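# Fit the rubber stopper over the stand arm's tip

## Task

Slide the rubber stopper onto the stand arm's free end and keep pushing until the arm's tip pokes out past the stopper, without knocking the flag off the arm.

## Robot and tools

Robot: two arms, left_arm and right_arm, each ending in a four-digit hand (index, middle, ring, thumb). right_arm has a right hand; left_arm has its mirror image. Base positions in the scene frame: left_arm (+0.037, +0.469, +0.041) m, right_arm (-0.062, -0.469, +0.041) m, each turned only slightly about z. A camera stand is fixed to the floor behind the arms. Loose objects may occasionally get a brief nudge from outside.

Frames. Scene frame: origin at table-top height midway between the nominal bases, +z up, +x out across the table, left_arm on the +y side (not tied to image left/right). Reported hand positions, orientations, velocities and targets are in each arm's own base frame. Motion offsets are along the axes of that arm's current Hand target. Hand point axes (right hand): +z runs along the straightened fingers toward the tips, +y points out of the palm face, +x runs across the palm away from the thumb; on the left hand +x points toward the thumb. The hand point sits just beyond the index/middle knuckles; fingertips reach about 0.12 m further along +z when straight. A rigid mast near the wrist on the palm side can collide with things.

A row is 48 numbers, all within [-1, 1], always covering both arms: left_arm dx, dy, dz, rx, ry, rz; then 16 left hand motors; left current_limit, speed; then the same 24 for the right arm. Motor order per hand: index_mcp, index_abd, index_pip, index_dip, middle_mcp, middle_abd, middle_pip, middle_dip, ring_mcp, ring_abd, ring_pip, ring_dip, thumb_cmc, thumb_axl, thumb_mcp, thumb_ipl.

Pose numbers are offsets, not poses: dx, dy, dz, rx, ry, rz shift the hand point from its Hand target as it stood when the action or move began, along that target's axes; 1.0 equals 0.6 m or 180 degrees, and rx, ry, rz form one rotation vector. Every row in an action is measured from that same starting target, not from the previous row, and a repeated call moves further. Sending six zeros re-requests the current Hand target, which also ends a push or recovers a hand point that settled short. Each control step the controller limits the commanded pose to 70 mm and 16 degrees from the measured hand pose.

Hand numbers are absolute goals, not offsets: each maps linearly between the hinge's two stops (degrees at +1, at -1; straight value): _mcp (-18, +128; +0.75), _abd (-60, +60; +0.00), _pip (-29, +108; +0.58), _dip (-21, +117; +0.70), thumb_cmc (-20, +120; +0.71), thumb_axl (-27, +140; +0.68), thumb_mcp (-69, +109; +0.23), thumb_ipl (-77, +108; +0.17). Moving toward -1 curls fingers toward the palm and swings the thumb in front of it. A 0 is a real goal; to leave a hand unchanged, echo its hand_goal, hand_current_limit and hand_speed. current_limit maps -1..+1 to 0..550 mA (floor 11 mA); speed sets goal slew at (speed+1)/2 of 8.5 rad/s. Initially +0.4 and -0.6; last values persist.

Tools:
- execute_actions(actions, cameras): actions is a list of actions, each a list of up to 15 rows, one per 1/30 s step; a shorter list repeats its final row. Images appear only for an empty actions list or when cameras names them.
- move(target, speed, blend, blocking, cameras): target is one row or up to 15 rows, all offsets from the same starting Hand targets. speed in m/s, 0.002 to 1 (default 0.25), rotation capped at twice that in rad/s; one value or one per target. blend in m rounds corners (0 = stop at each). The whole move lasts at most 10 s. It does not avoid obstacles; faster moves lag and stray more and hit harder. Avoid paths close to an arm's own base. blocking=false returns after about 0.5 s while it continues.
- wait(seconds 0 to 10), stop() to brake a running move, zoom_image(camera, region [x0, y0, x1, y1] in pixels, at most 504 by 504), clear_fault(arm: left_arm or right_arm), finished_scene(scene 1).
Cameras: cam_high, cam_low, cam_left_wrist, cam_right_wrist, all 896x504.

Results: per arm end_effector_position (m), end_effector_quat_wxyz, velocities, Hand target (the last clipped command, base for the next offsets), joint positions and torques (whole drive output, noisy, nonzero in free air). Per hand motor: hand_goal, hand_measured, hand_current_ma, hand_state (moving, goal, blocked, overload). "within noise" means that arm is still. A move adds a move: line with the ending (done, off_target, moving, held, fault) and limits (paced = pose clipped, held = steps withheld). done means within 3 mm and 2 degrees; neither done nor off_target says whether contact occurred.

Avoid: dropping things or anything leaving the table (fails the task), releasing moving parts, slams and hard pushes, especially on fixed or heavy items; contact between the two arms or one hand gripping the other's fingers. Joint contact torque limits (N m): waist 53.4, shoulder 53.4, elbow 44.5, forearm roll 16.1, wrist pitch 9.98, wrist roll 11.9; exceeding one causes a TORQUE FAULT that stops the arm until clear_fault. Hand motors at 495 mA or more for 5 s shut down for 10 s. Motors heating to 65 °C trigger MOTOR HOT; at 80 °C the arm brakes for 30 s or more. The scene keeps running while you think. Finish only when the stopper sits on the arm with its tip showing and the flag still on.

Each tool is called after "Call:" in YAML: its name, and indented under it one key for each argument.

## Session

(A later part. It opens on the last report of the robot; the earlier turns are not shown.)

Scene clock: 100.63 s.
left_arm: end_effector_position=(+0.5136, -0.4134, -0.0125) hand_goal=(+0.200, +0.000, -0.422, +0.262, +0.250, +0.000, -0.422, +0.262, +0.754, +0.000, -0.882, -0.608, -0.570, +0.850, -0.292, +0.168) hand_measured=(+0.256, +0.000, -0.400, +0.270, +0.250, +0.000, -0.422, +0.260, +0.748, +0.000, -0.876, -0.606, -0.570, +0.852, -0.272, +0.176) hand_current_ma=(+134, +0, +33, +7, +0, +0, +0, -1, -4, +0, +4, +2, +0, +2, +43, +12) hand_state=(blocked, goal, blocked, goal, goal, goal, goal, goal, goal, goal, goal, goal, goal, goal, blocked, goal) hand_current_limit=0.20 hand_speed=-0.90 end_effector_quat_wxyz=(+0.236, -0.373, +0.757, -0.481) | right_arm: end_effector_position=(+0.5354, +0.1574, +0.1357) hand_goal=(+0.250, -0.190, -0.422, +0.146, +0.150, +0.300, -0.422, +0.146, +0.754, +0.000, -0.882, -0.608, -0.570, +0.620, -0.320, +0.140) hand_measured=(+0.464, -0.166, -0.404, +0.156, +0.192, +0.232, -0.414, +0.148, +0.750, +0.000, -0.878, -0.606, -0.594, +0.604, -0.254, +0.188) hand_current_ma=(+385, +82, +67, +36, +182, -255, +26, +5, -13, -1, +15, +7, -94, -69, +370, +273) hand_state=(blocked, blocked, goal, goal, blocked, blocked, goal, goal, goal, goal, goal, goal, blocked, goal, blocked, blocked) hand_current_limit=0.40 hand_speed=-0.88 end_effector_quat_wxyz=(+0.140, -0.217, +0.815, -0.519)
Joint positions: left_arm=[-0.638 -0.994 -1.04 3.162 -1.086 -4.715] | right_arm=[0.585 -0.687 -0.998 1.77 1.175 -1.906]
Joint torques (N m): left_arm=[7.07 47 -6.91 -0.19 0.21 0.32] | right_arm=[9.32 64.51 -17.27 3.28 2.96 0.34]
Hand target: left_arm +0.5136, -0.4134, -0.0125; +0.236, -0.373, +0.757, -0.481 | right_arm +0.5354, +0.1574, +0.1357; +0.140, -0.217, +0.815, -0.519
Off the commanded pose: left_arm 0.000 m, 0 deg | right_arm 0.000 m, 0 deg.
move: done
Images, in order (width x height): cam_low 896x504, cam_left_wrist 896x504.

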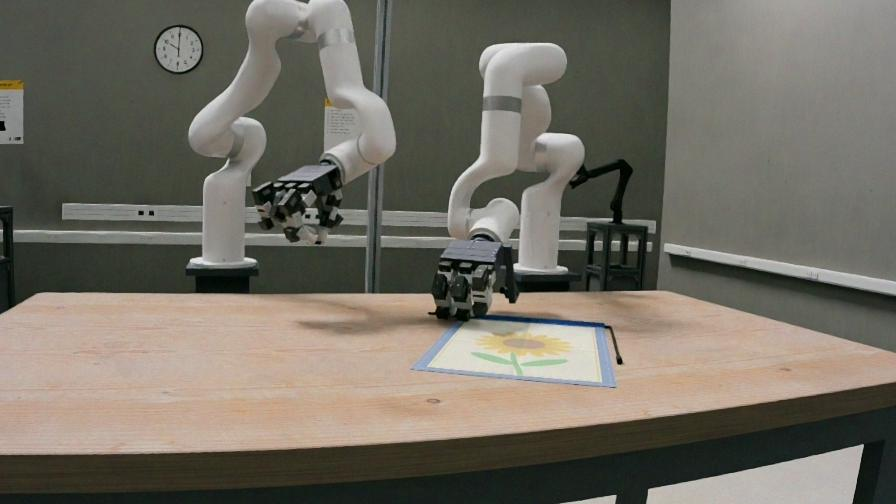

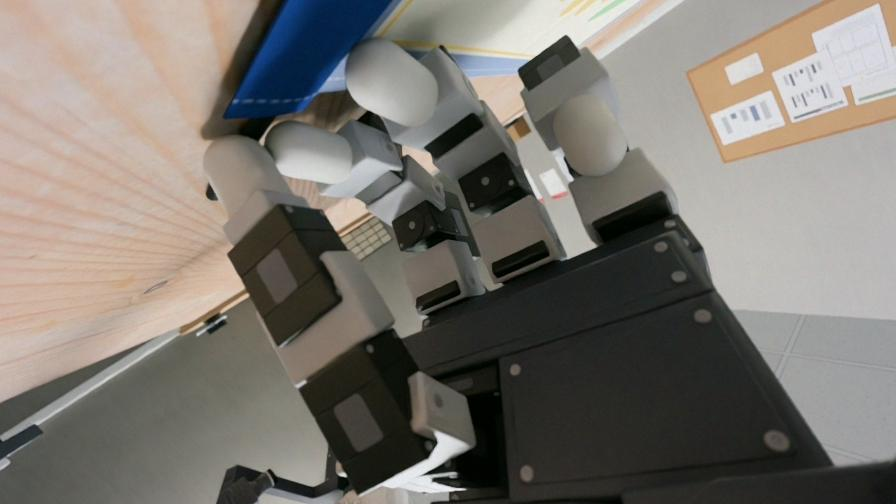

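Call:
move:
  target:
    - [0,0,0,0,0,0,0.315,0,-0.423,0.29,0.25,0,-0.664,0.145,0.753,0,-0.883,-0.609,-0.571,0.85,-0.292,0.168,0.1,-0.9,0,0,0,0,0,0,0.25,-0.19,-0.423,0.145,0.15,0.3,-0.423,0.145,0.753,0,-0.883,-0.609,-0.571,0.62,-0.32,0.14,0.4,-0.88]
    - [0,-0.0007,-0.0142,0,0,0,0.315,0,-0.423,0.29,0.25,0,-0.664,0.145,0.753,0,-0.883,-0.609,-0.571,0.85,-0.292,0.168,0.1,-0.9,0,0,0,0,0,0,0.25,-0.19,-0.423,0.145,0.15,0.3,-0.423,0.145,0.753,0,-0.883,-0.609,-0.571,0.62,-0.32,0.14,0.4,-0.88]
  cameras: ["cam_low","cam_left_wrist"]
  speed: 0.03

Call:
zoom_image:
  camera: "cam_low"
  region: [410, 260, 500, 330]

Call:
zoom_image:
  camera: "cam_left_wrist"
  region: [160, 40, 440, 200]

Scene clock: 104.10 s.
left_arm: end_effector_position=(+0.5077, -0.4088, -0.0085) hand_goal=(+0.316, +0.000, -0.422, +0.290, +0.250, +0.000, -0.664, +0.146, +0.754, +0.000, -0.882, -0.608, -0.570, +0.850, -0.292, +0.168) hand_measured=(+0.308, +0.000, -0.416, +0.288, +0.250, +0.000, -0.658, +0.150, +0.748, +0.000, -0.876, -0.606, -0.570, +0.852, -0.286, +0.170) hand_current_ma=(-10, +0, +5, -1, +0, +0, +6, +3, -4, +0, +4, +2, +0, +1, +6, +2) hand_state=(goal, goal, goal, goal, goal, goal, goal, goal, goal, goal, goal, goal, goal, goal, goal, goal) hand_current_limit=0.10 hand_speed=-0.90 end_effector_quat_wxyz=(+0.236, -0.373, +0.757, -0.481) | right_arm: end_effector_position=(+0.5354, +0.1574, +0.1357) hand_goal=(+0.250, -0.190, -0.422, +0.146, +0.150, +0.300, -0.422, +0.146, +0.754, +0.000, -0.882, -0.608, -0.570, +0.620, -0.320, +0.140) hand_measured=(+0.464, -0.166, -0.404, +0.156, +0.192, +0.232, -0.414, +0.148, +0.750, +0.000, -0.878, -0.606, -0.594, +0.604, -0.254, +0.188) hand_current_ma=(+385, +82, +67, +36, +182, -255, +26, +5, -13, -1, +15, +7, -94, -69, +370, +273) hand_state=(blocked, blocked, goal, goal, blocked, blocked, goal, goal, goal, goal, goal, goal, blocked, goal, blocked, blocked) hand_current_limit=0.40 hand_speed=-0.88 end_effector_quat_wxyz=(+0.140, -0.217, +0.815, -0.519)
Joint positions: left_arm=[-0.638 -0.977 -1.014 3.162 -1.095 -4.715] | right_arm=[0.585 -0.687 -0.998 1.77 1.175 -1.906]
Joint torques (N m): left_arm=[8.57 46.36 -6.88 2.49 -2.89 0.97] | right_arm=[7.94 66.01 -18.98 3.44 2.96 0.29]
Hand target: left_arm +0.5077, -0.4088, -0.0085; +0.236, -0.373, +0.757, -0.481 | right_arm +0.5354, +0.1574, +0.1357; +0.140, -0.217, +0.815, -0.519
Off the commanded pose: left_arm 0.000 m, 0 deg | right_arm 0.000 m, 0 deg.
move: done
Images, in order (width x height): cam_low 896x504, cam_left_wrist 896x504.

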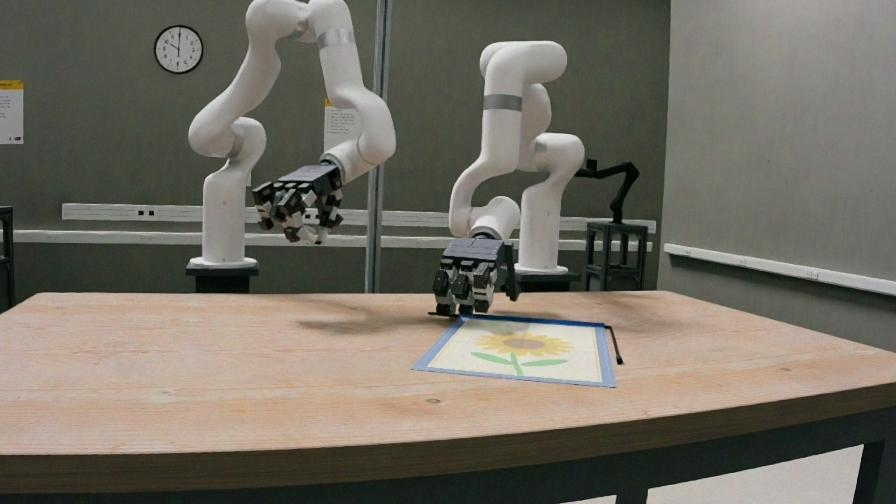

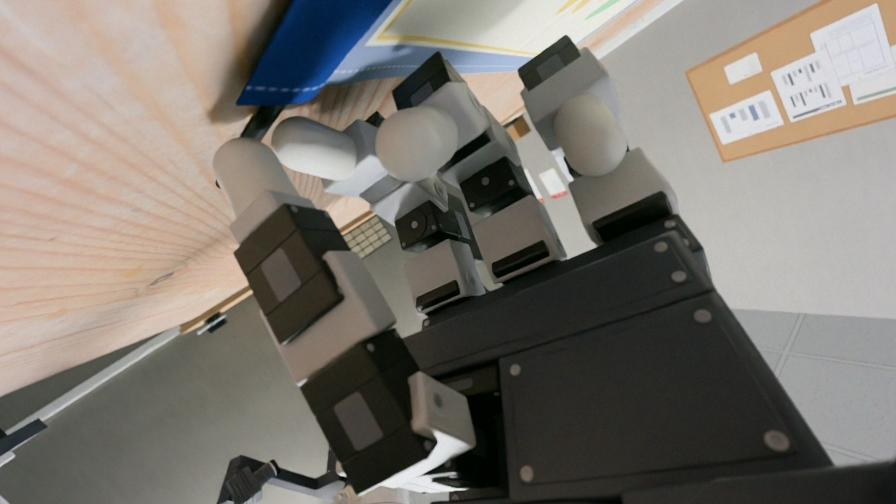

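Scaled by 5.600 from the camera's 896x504 image, which has a finer 1280x720 frame.

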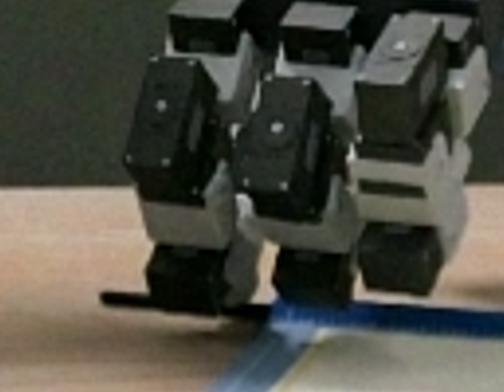

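Scaled by 1.800 from the camera's 896x504 image, which has a finer 1280x720 frame.

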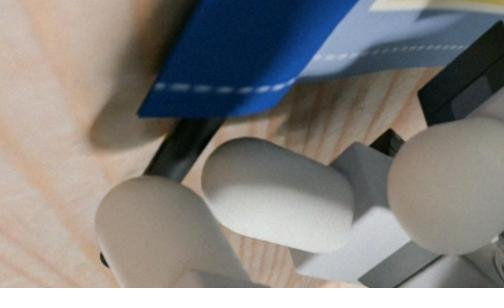

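Call:
move:
  target:
    - [0,0.0143,0.0067,0,0,0,0.342,0,-0.423,0.29,0.25,0,-0.664,0.145,0.753,0,-0.883,-0.609,-0.571,0.85,-0.292,0.168,0.1,-0.9,0,0,0,0,0,0,0.25,-0.19,-0.423,0.145,0.15,0.3,-0.423,0.145,0.753,0,-0.883,-0.609,-0.571,0.62,-0.32,0.14,0.4,-0.88]
  cameras: ["cam_low","cam_left_wrist"]
  speed: 0.03

Call:
zoom_image:
  camera: "cam_low"
  region: [410, 260, 500, 330]

Call:
zoom_image:
  camera: "cam_left_wrist"
  region: [160, 40, 440, 200]

Scene clock: 105.60 s.
left_arm: end_effector_position=(+0.5077, -0.4088, -0.0179) hand_goal=(+0.342, +0.000, -0.422, +0.290, +0.250, +0.000, -0.664, +0.146, +0.754, +0.000, -0.882, -0.608, -0.570, +0.850, -0.292, +0.168) hand_measured=(+0.330, -0.002, -0.460, +0.264, +0.250, +0.000, -0.658, +0.150, +0.748, +0.000, -0.876, -0.606, -0.578, +0.854, -0.286, +0.172) hand_current_ma=(-14, -1, -72, -42, +0, +0, +6, +3, -4, +0, +4, +2, -8, +4, +6, +6) hand_state=(goal, goal, blocked, blocked, goal, goal, goal, goal, goal, goal, goal, goal, goal, goal, goal, goal) hand_current_limit=0.10 hand_speed=-0.90 end_effector_quat_wxyz=(+0.236, -0.373, +0.757, -0.481) | right_arm: end_effector_position=(+0.5354, +0.1574, +0.1357) hand_goal=(+0.250, -0.190, -0.422, +0.146, +0.150, +0.300, -0.422, +0.146, +0.754, +0.000, -0.882, -0.608, -0.570, +0.620, -0.320, +0.140) hand_measured=(+0.464, -0.166, -0.404, +0.156, +0.192, +0.232, -0.414, +0.148, +0.750, +0.000, -0.878, -0.606, -0.594, +0.604, -0.254, +0.188) hand_current_ma=(+385, +82, +67, +36, +182, -255, +26, +5, -13, -1, +15, +7, -94, -69, +370, +273) hand_state=(blocked, blocked, goal, goal, blocked, blocked, goal, goal, goal, goal, goal, goal, blocked, goal, blocked, blocked) hand_current_limit=0.40 hand_speed=-0.88 end_effector_quat_wxyz=(+0.140, -0.217, +0.815, -0.519)
Joint positions: left_arm=[-0.638 -1 -1.025 3.162 -1.107 -4.714] | right_arm=[0.585 -0.687 -0.998 1.77 1.175 -1.906]
Joint torques (N m): left_arm=[5.53 13.33 -18.9 -2.22 -0.69 1.09] | right_arm=[7.35 65.02 -19.5 3.16 2.9 0.24]
Hand target: left_arm +0.5076, -0.4088, -0.0180; +0.236, -0.373, +0.757, -0.481 | right_arm +0.5354, +0.1574, +0.1357; +0.140, -0.217, +0.815, -0.519
Off the commanded pose: left_arm 0.000 m, 0 deg | right_arm 0.000 m, 0 deg.
move: done
Images, in order (width x height): cam_low 896x504, cam_left_wrist 896x504.

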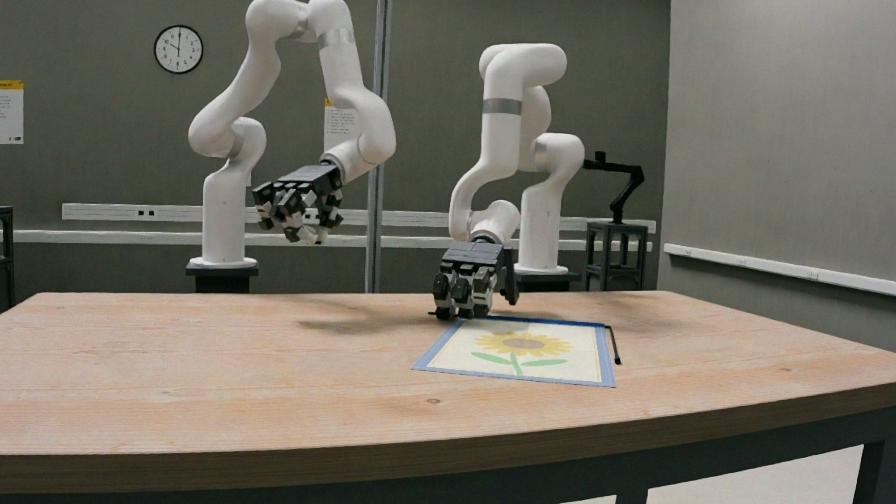

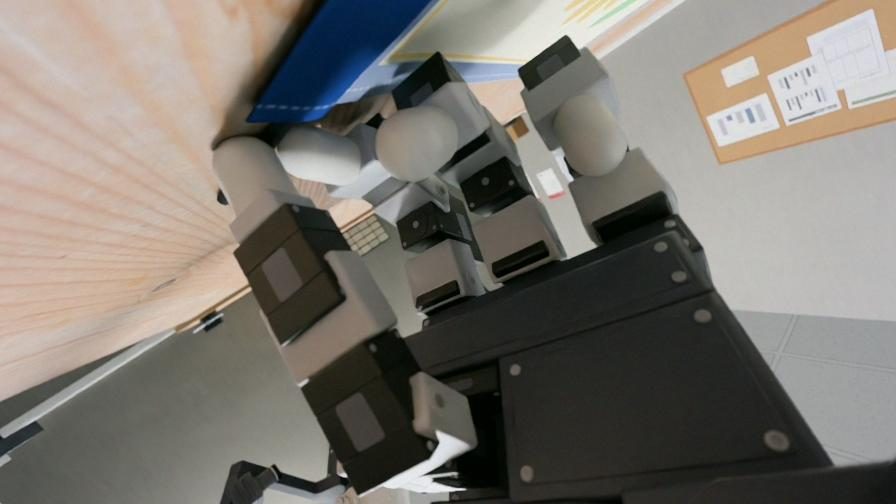

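Scaled by 5.600 from the camera's 896x504 image, which has a finer 1280x720 frame.

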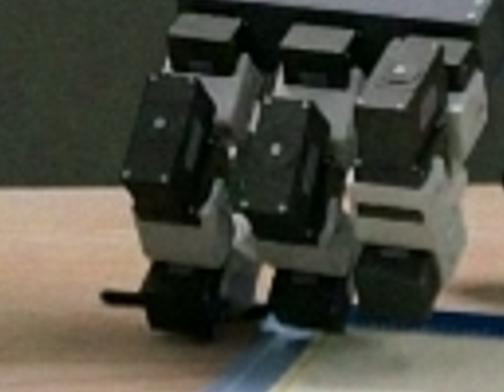

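Scaled by 1.800 from the camera's 896x504 image, which has a finer 1280x720 frame.

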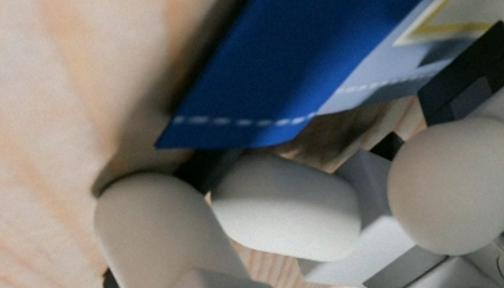

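Call:
execute_actions:
  actions: []

Scene clock: 106.83 s.
left_arm: end_effector_position=(+0.5077, -0.4088, -0.0180) hand_goal=(+0.342, +0.000, -0.422, +0.290, +0.250, +0.000, -0.664, +0.146, +0.754, +0.000, -0.882, -0.608, -0.570, +0.850, -0.292, +0.168) hand_measured=(+0.330, -0.002, -0.460, +0.264, +0.250, +0.000, -0.658, +0.150, +0.748, +0.000, -0.876, -0.606, -0.578, +0.854, -0.286, +0.172) hand_current_ma=(-14, -1, -72, -42, +0, +0, +6, +3, -4, +0, +4, +2, -9, +5, +6, +6) hand_state=(goal, goal, blocked, blocked, goal, goal, goal, goal, goal, goal, goal, goal, goal, goal, goal, goal) hand_current_limit=0.10 hand_speed=-0.90 end_effector_quat_wxyz=(+0.236, -0.373, +0.757, -0.481) | right_arm: end_effector_position=(+0.5354, +0.1574, +0.1357) hand_goal=(+0.250, -0.190, -0.422, +0.146, +0.150, +0.300, -0.422, +0.146, +0.754, +0.000, -0.882, -0.608, -0.570, +0.620, -0.320, +0.140) hand_measured=(+0.464, -0.166, -0.404, +0.156, +0.192, +0.232, -0.414, +0.148, +0.750, +0.000, -0.878, -0.606, -0.594, +0.604, -0.254, +0.188) hand_current_ma=(+385, +82, +67, +36, +182, -255, +26, +5, -13, -1, +15, +7, -94, -69, +370, +273) hand_state=(blocked, blocked, goal, goal, blocked, blocked, goal, goal, goal, goal, goal, goal, blocked, goal, blocked, blocked) hand_current_limit=0.40 hand_speed=-0.88 end_effector_quat_wxyz=(+0.140, -0.217, +0.815, -0.519)
Joint positions: left_arm=[-0.638 -1 -1.025 3.162 -1.107 -4.714] | right_arm=[0.585 -0.687 -0.998 1.77 1.175 -1.906]
Joint velocities: within noise
Joint torques (N m): left_arm=[-0.86 13.61 -18.88 -2.28 1.13 1.22] | right_arm=[7.48 64.98 -19.63 3.03 2.89 0.24]
Motor temperatures (°C): left_arm=[40 35 35 32 34 35] | right_arm=[32 35 34 31 47 35]
Hand target: left_arm +0.5076, -0.4088, -0.0180; +0.236, -0.373, +0.757, -0.481 | right_arm +0.5354, +0.1574, +0.1357; +0.140, -0.217, +0.815, -0.519
Off the commanded pose: left_arm 0.000 m, 0 deg | right_arm 0.000 m, 0 deg.

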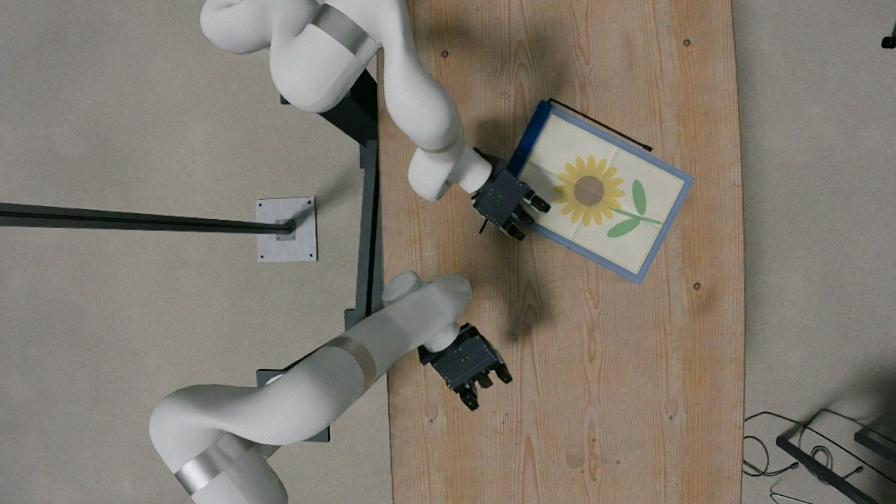

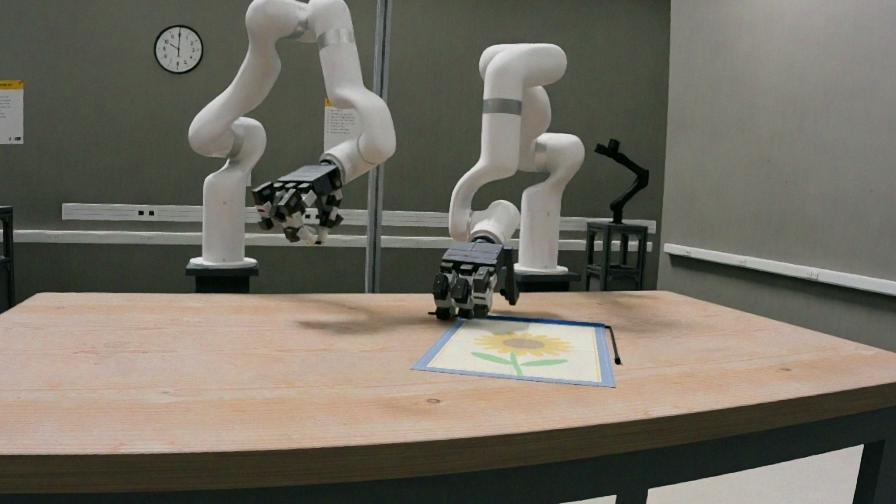

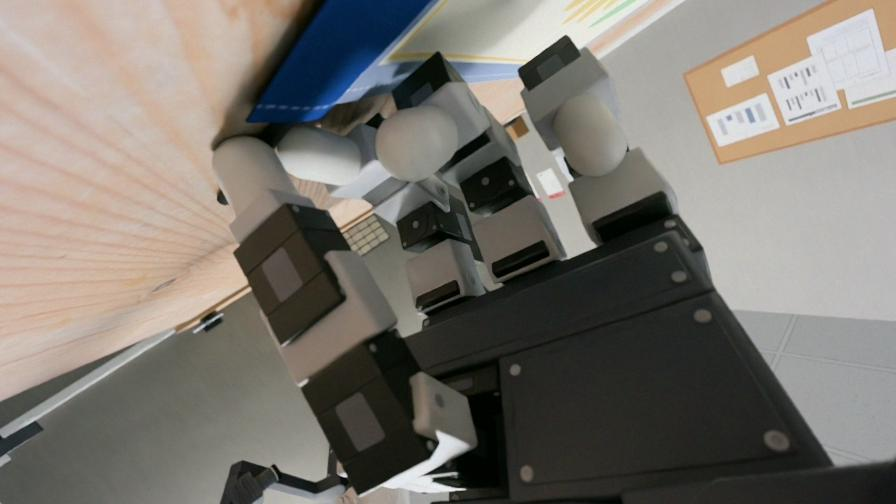

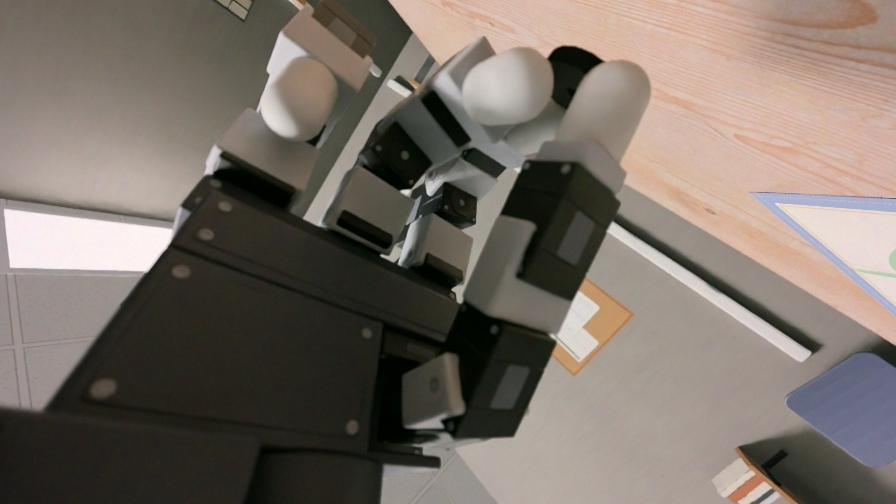

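Call:
execute_actions:
  actions:
    - [[0,0,0,0,0,0,0.15,0,-0.423,0.29,0.25,0,-0.664,0.145,0.753,0,-0.883,-0.609,-0.571,0.85,-0.36,0.15,0.3,-0.9,0,0,0,0,0,0,0.25,-0.19,-0.423,0.145,0.15,0.3,-0.423,0.145,0.753,0,-0.883,-0.609,-0.571,0.62,-0.32,0.14,0.4,-0.88]]
    - [[0,0,0,0,0,0,0.15,0,-0.423,0.29,0.25,0,-0.664,0.145,0.753,0,-0.883,-0.609,-0.571,0.85,-0.36,0.15,0.3,-0.9,0,0,0,0,0,0,0.25,-0.19,-0.423,0.145,0.15,0.3,-0.423,0.145,0.753,0,-0.883,-0.609,-0.571,0.62,-0.32,0.14,0.4,-0.88]]
  cameras: ["cam_left_wrist","cam_low"]

Call:
zoom_image:
  camera: "cam_left_wrist"
  region: [160, 40, 440, 240]

Call:
zoom_image:
  camera: "cam_low"
  region: [410, 260, 500, 330]

Scene clock: 108.47 s.
left_arm: end_effector_position=(+0.5077, -0.4088, -0.0180) hand_goal=(+0.150, +0.000, -0.422, +0.290, +0.250, +0.000, -0.664, +0.146, +0.754, +0.000, -0.882, -0.608, -0.570, +0.850, -0.360, +0.150) hand_measured=(+0.294, -0.002, -0.432, +0.264, +0.250, +0.000, -0.658, +0.150, +0.748, +0.000, -0.876, -0.606, -0.580, +0.858, -0.286, +0.176) hand_current_ma=(+358, -1, -11, -41, +0, +0, +6, +3, -4, +0, +4, +2, -12, +10, +269, +61) hand_state=(blocked, goal, goal, blocked, goal, goal, goal, goal, goal, goal, goal, goal, goal, goal, blocked, blocked) hand_current_limit=0.30 hand_speed=-0.90 end_effector_quat_wxyz=(+0.236, -0.373, +0.757, -0.481) | right_arm: end_effector_position=(+0.5354, +0.1574, +0.1357) hand_goal=(+0.250, -0.190, -0.422, +0.146, +0.150, +0.300, -0.422, +0.146, +0.754, +0.000, -0.882, -0.608, -0.570, +0.620, -0.320, +0.140) hand_measured=(+0.464, -0.166, -0.404, +0.156, +0.192, +0.232, -0.414, +0.148, +0.750, +0.000, -0.878, -0.606, -0.594, +0.604, -0.254, +0.188) hand_current_ma=(+385, +82, +67, +36, +182, -255, +26, +5, -13, -1, +15, +7, -94, -69, +370, +273) hand_state=(blocked, blocked, goal, goal, blocked, blocked, goal, goal, goal, goal, goal, goal, blocked, goal, blocked, blocked) hand_current_limit=0.40 hand_speed=-0.88 end_effector_quat_wxyz=(+0.140, -0.217, +0.815, -0.519)
Joint positions: left_arm=[-0.638 -1 -1.025 3.162 -1.107 -4.714] | right_arm=[0.585 -0.687 -0.998 1.77 1.175 -1.906]
Joint torques (N m): left_arm=[-9.18 19.66 -15.37 -2.46 1.14 1.26] | right_arm=[7.62 64.98 -19.79 3.13 2.92 0.23]
Hand target: left_arm +0.5076, -0.4088, -0.0180; +0.236, -0.373, +0.757, -0.481 | right_arm +0.5354, +0.1574, +0.1357; +0.140, -0.217, +0.815, -0.519
Off the commanded pose: left_arm 0.000 m, 0 deg | right_arm 0.000 m, 0 deg.
Images, in order (width x height): cam_low 896x504, cam_left_wrist 896x504.

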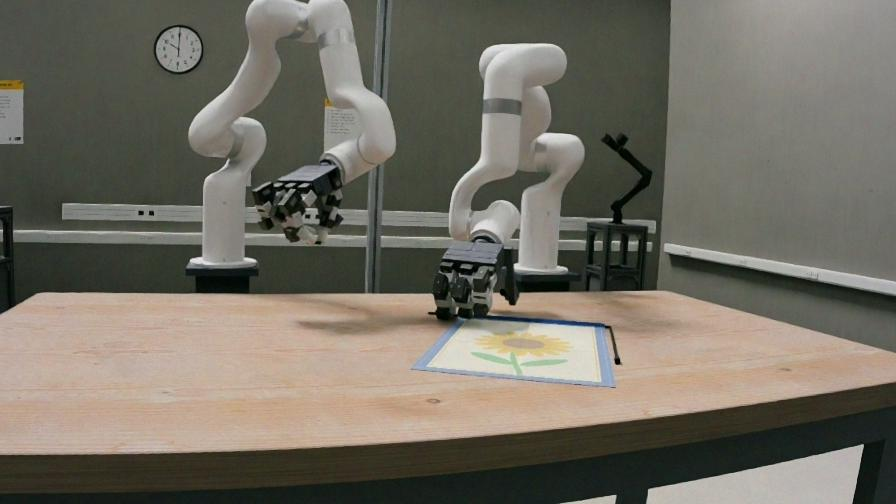

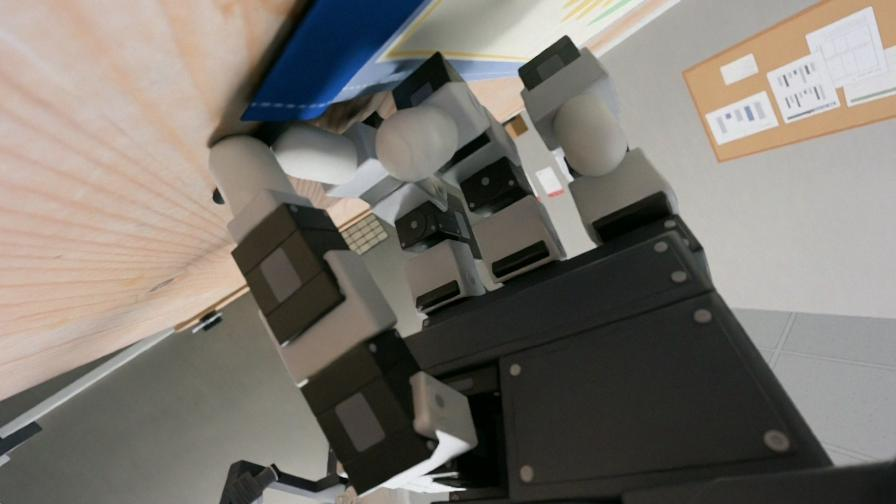

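Scaled by 1.800 from the camera's 896x504 image, which has a finer 1280x720 frame.

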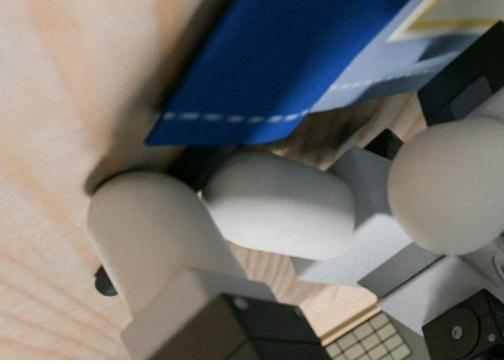

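Scaled by 5.600 from the camera's 896x504 image, which has a finer 1280x720 frame.

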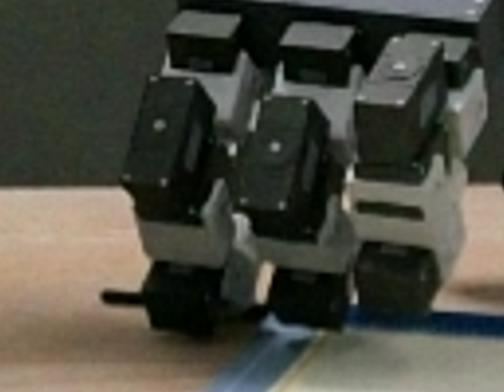

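Call:
move:
  target: [0,-0.01208,-0.00564,0,0,0,0.15,0,-0.423,0.29,0.25,0,-0.664,0.145,0.753,0,-0.883,-0.609,-0.571,0.85,-0.36,0.15,0.3,-0.9,0,0,0,0,0,0,0.25,-0.19,-0.423,0.145,0.15,0.3,-0.423,0.145,0.753,0,-0.883,-0.609,-0.571,0.62,-0.32,0.14,0.4,-0.88]
  speed: 0.03
  cameras: ["cam_left_wrist","cam_low"]

Call:
zoom_image:
  camera: "cam_left_wrist"
  region: [160, 40, 440, 240]

Call:
zoom_image:
  camera: "cam_low"
  region: [410, 260, 500, 330]

Scene clock: 109.90 s.
left_arm: end_effector_position=(+0.5077, -0.4088, -0.0100) hand_goal=(+0.150, +0.000, -0.422, +0.290, +0.250, +0.000, -0.664, +0.146, +0.754, +0.000, -0.882, -0.608, -0.570, +0.850, -0.360, +0.150) hand_measured=(+0.260, -0.002, -0.404, +0.288, +0.250, +0.000, -0.658, +0.150, +0.748, +0.000, -0.876, -0.606, -0.580, +0.858, -0.286, +0.176) hand_current_ma=(+357, -1, +25, +0, +0, +0, +6, +3, -4, +0, +4, +2, -10, +10, +269, +67) hand_state=(blocked, goal, goal, goal, goal, goal, goal, goal, goal, goal, goal, goal, goal, goal, blocked, blocked) hand_current_limit=0.30 hand_speed=-0.90 end_effector_quat_wxyz=(+0.236, -0.373, +0.757, -0.481) | right_arm: end_effector_position=(+0.5354, +0.1574, +0.1357) hand_goal=(+0.250, -0.190, -0.422, +0.146, +0.150, +0.300, -0.422, +0.146, +0.754, +0.000, -0.882, -0.608, -0.570, +0.620, -0.320, +0.140) hand_measured=(+0.464, -0.166, -0.404, +0.156, +0.192, +0.232, -0.414, +0.148, +0.750, +0.000, -0.878, -0.606, -0.594, +0.604, -0.254, +0.188) hand_current_ma=(+385, +82, +67, +36, +182, -255, +26, +5, -13, -1, +15, +7, -94, -69, +370, +273) hand_state=(blocked, blocked, goal, goal, blocked, blocked, goal, goal, goal, goal, goal, goal, blocked, goal, blocked, blocked) hand_current_limit=0.40 hand_speed=-0.88 end_effector_quat_wxyz=(+0.140, -0.217, +0.815, -0.519)
Joint positions: left_arm=[-0.638 -0.981 -1.016 3.162 -1.097 -4.714] | right_arm=[0.585 -0.687 -0.998 1.77 1.175 -1.906]
Joint torques (N m): left_arm=[-4.26 46.19 -6.49 1.52 0.28 -1.13] | right_arm=[7.37 64.81 -19.73 3.24 2.94 0.18]
Hand target: left_arm +0.5077, -0.4088, -0.0100; +0.236, -0.373, +0.757, -0.481 | right_arm +0.5354, +0.1574, +0.1357; +0.140, -0.217, +0.815, -0.519
Off the commanded pose: left_arm 0.000 m, 0 deg | right_arm 0.000 m, 0 deg.
move: done
Images, in order (width x height): cam_low 896x504, cam_left_wrist 896x504.

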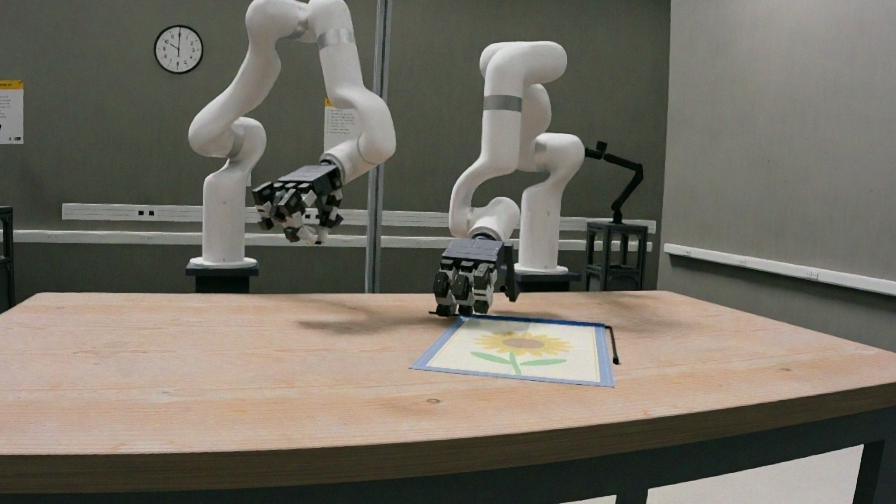

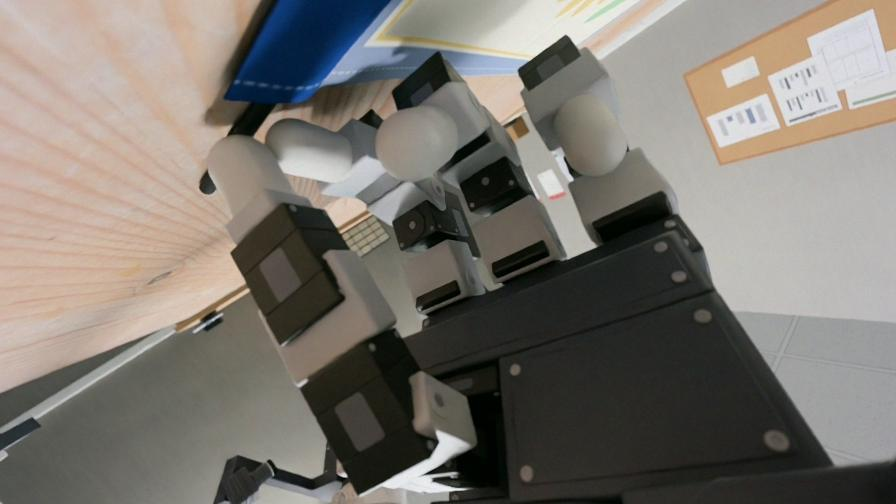

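Scaled by 1.800 from the camera's 896x504 image, which has a finer 1280x720 frame.

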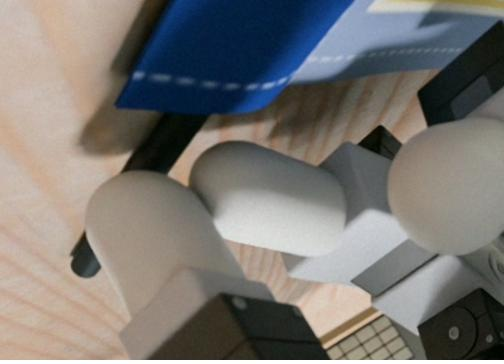

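Scaled by 5.600 from the camera's 896x504 image, which has a finer 1280x720 frame.

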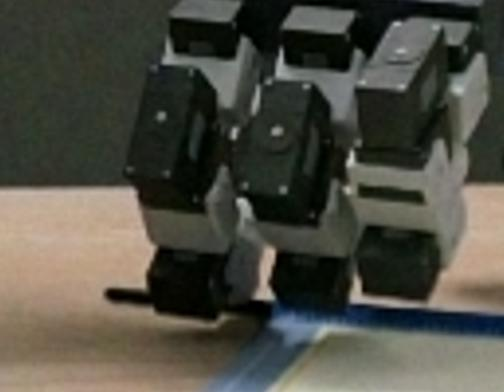

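Call:
move:
  target: [0,-0.02265,-0.01058,0,0,0,0.15,0,-0.423,0.29,0.25,0,-0.664,0.145,0.753,0,-0.883,-0.609,-0.571,0.85,-0.36,0.15,0.3,-0.9,0,0,0,0,0,0,0.25,-0.19,-0.423,0.145,0.15,0.3,-0.423,0.145,0.753,0,-0.883,-0.609,-0.571,0.62,-0.32,0.14,0.4,-0.88]
  speed: 0.03
  cameras: ["cam_left_wrist","cam_low"]

Call:
zoom_image:
  camera: "cam_left_wrist"
  region: [160, 40, 440, 240]

Call:
zoom_image:
  camera: "cam_low"
  region: [410, 260, 500, 330]

Scene clock: 111.13 s.
left_arm: end_effector_position=(+0.5077, -0.4088, +0.0050) hand_goal=(+0.150, +0.000, -0.422, +0.290, +0.250, +0.000, -0.664, +0.146, +0.754, +0.000, -0.882, -0.608, -0.570, +0.850, -0.360, +0.150) hand_measured=(+0.260, -0.002, -0.404, +0.288, +0.250, +0.000, -0.658, +0.150, +0.748, +0.000, -0.876, -0.606, -0.580, +0.858, -0.286, +0.178) hand_current_ma=(+357, -1, +26, +0, +0, +0, +6, +3, -4, +0, +4, +2, -10, +10, +269, +67) hand_state=(blocked, goal, goal, goal, goal, goal, goal, goal, goal, goal, goal, goal, goal, goal, blocked, blocked) hand_current_limit=0.30 hand_speed=-0.90 end_effector_quat_wxyz=(+0.236, -0.373, +0.757, -0.481) | right_arm: end_effector_position=(+0.5354, +0.1574, +0.1357) hand_goal=(+0.250, -0.190, -0.422, +0.146, +0.150, +0.300, -0.422, +0.146, +0.754, +0.000, -0.882, -0.608, -0.570, +0.620, -0.320, +0.140) hand_measured=(+0.464, -0.166, -0.404, +0.156, +0.192, +0.232, -0.414, +0.148, +0.750, +0.000, -0.878, -0.606, -0.594, +0.604, -0.254, +0.188) hand_current_ma=(+385, +82, +67, +36, +182, -255, +26, +5, -13, -1, +15, +7, -94, -69, +370, +273) hand_state=(blocked, blocked, goal, goal, blocked, blocked, goal, goal, goal, goal, goal, goal, blocked, goal, blocked, blocked) hand_current_limit=0.40 hand_speed=-0.88 end_effector_quat_wxyz=(+0.140, -0.217, +0.815, -0.519)
Joint positions: left_arm=[-0.638 -0.944 -0.998 3.162 -1.077 -4.715] | right_arm=[0.585 -0.687 -0.998 1.77 1.175 -1.906]
Joint torques (N m): left_arm=[6.88 45.33 -6.88 2.37 0.29 -1.2] | right_arm=[7.46 64.86 -20.64 3.18 2.89 0.24]
Hand target: left_arm +0.5077, -0.4088, +0.0050; +0.236, -0.373, +0.757, -0.481 | right_arm +0.5354, +0.1574, +0.1357; +0.140, -0.217, +0.815, -0.519
Off the commanded pose: left_arm 0.000 m, 0 deg | right_arm 0.000 m, 0 deg.
move: done
Images, in order (width x height): cam_low 896x504, cam_left_wrist 896x504.

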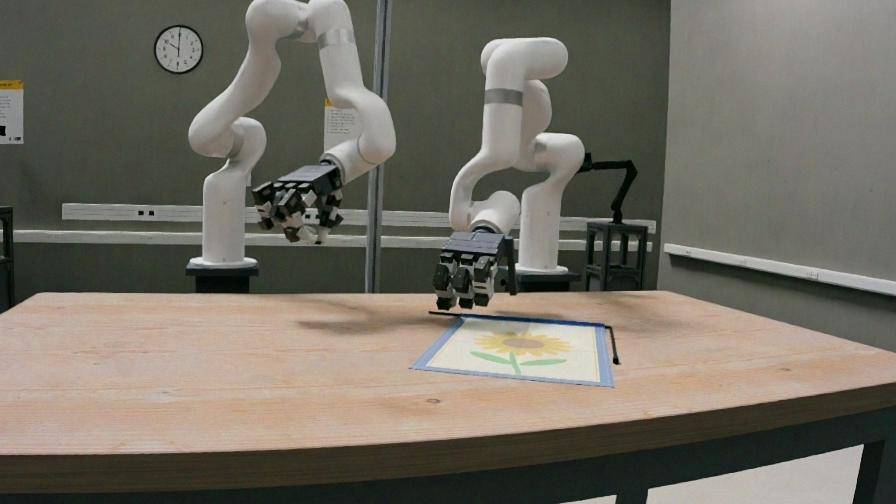

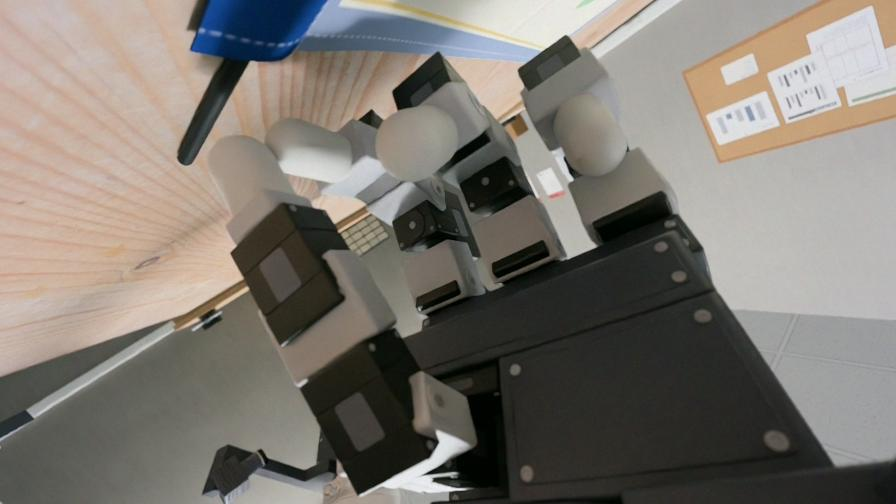

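Scaled by 1.800 from the camera's 896x504 image, which has a finer 1280x720 frame.

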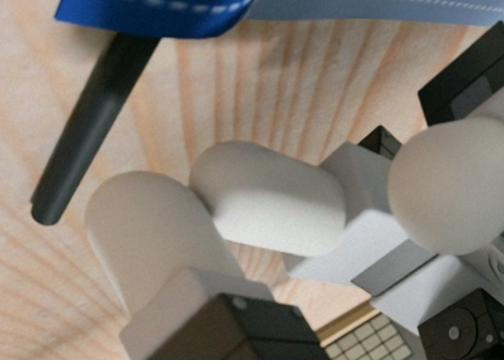

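Scaled by 5.600 from the camera's 896x504 image, which has a finer 1280x720 frame.

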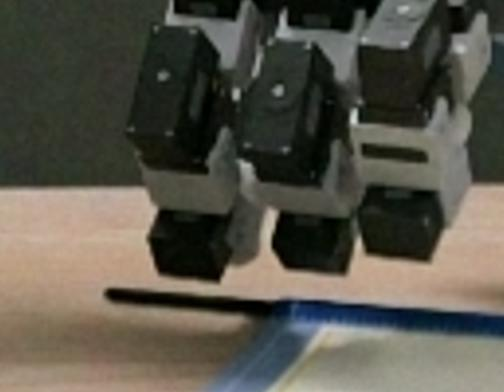

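Call:
execute_actions:
  actions: []
  cameras: ["cam_high","cam_left_wrist","cam_low"]

Call:
zoom_image:
  camera: "cam_high"
  region: [450, 80, 670, 260]

Call:
zoom_image:
  camera: "cam_low"
  region: [420, 290, 640, 390]

Call:
zoom_image:
  camera: "cam_left_wrist"
  region: [140, 0, 440, 200]

Scene clock: 113.90 s.
left_arm: end_effector_position=(+0.5077, -0.4088, +0.0050) hand_goal=(+0.150, +0.000, -0.422, +0.290, +0.250, +0.000, -0.664, +0.146, +0.754, +0.000, -0.882, -0.608, -0.570, +0.850, -0.360, +0.150) hand_measured=(+0.260, -0.002, -0.404, +0.288, +0.250, +0.000, -0.658, +0.150, +0.748, +0.000, -0.876, -0.606, -0.580, +0.858, -0.286, +0.178) hand_current_ma=(+357, -1, +26, +0, +0, +0, +6, +3, -4, +0, +4, +2, -10, +10, +269, +67) hand_state=(blocked, goal, goal, goal, goal, goal, goal, goal, goal, goal, goal, goal, goal, goal, blocked, blocked) hand_current_limit=0.30 hand_speed=-0.90 end_effector_quat_wxyz=(+0.236, -0.373, +0.757, -0.481) | right_arm: end_effector_position=(+0.5354, +0.1574, +0.1357) hand_goal=(+0.250, -0.190, -0.422, +0.146, +0.150, +0.300, -0.422, +0.146, +0.754, +0.000, -0.882, -0.608, -0.570, +0.620, -0.320, +0.140) hand_measured=(+0.464, -0.166, -0.404, +0.156, +0.192, +0.232, -0.414, +0.148, +0.750, +0.000, -0.878, -0.606, -0.594, +0.604, -0.254, +0.188) hand_current_ma=(+385, +82, +67, +36, +182, -255, +26, +5, -13, -1, +15, +7, -94, -69, +370, +273) hand_state=(blocked, blocked, goal, goal, blocked, blocked, goal, goal, goal, goal, goal, goal, blocked, goal, blocked, blocked) hand_current_limit=0.40 hand_speed=-0.88 end_effector_quat_wxyz=(+0.140, -0.217, +0.815, -0.519)
Joint positions: left_arm=[-0.638 -0.944 -0.998 3.162 -1.077 -4.715] | right_arm=[0.585 -0.687 -0.998 1.77 1.175 -1.906]
Joint velocities: within noise
Joint torques (N m): left_arm=[8.82 45.4 -7.37 2.37 0.2 -1.14] | right_arm=[7.92 64.56 -20.3 3.49 2.93 0.24]
Motor temperatures (°C): left_arm=[40 35 35 32 34 35] | right_arm=[32 35 34 31 47 35]
Hand target: left_arm +0.5077, -0.4088, +0.0050; +0.236, -0.373, +0.757, -0.481 | right_arm +0.5354, +0.1574, +0.1357; +0.140, -0.217, +0.815, -0.519
Off the commanded pose: left_arm 0.000 m, 0 deg | right_arm 0.000 m, 0 deg.
Images, in order (width x height): cam_high 896x504, cam_low 896x504, cam_left_wrist 896x504.

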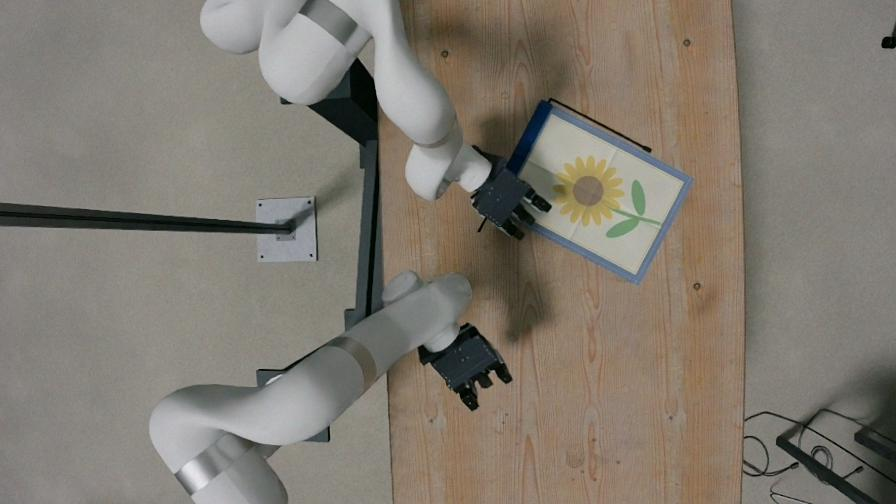

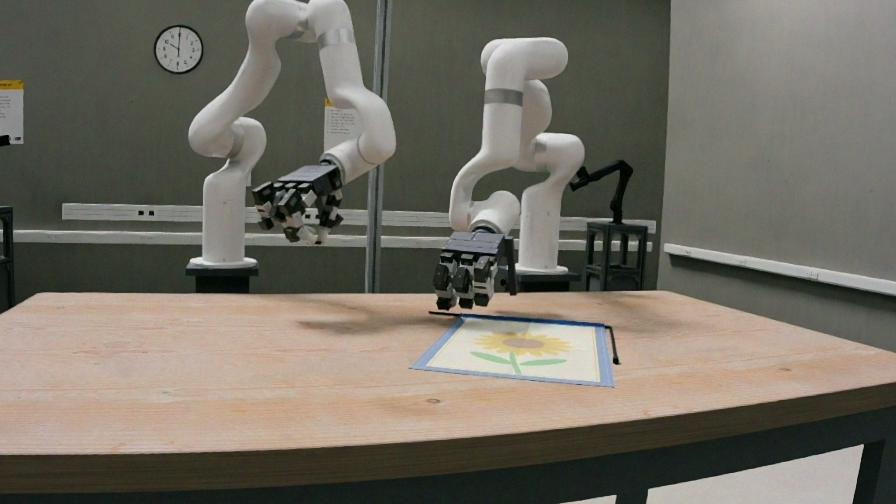

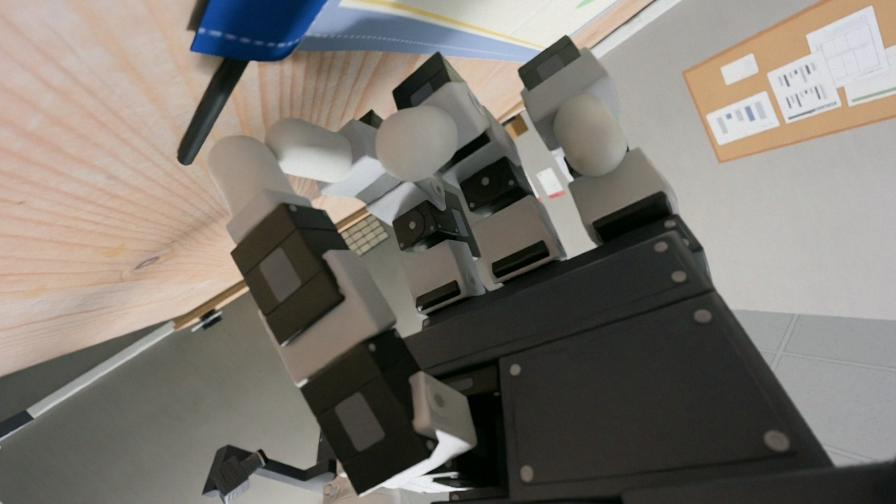

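Scaled by 2.291 from the camera's 896x504 image, which has a finer 1280x720 frame.

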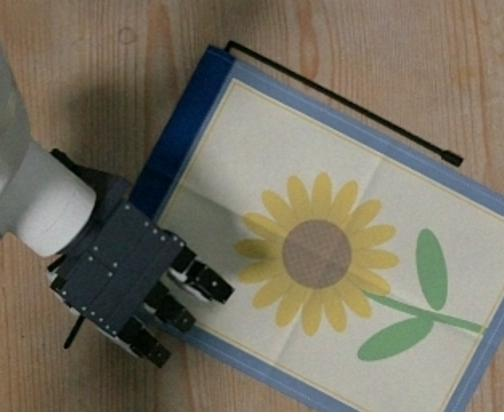

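Scaled by 2.291 from the camera's 896x504 image, which has a finer 1280x720 frame.

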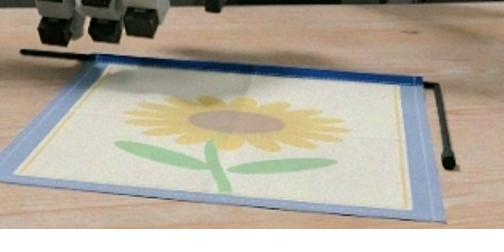

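Scaled by 1.680 from the camera's 896x504 image, which has a finer 1280x720 frame.

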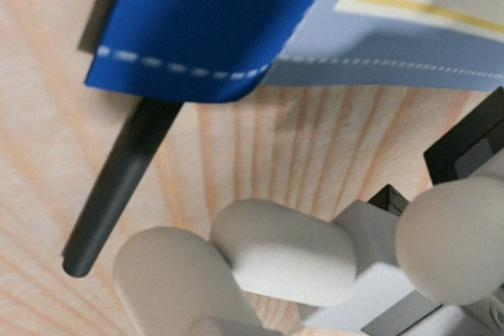

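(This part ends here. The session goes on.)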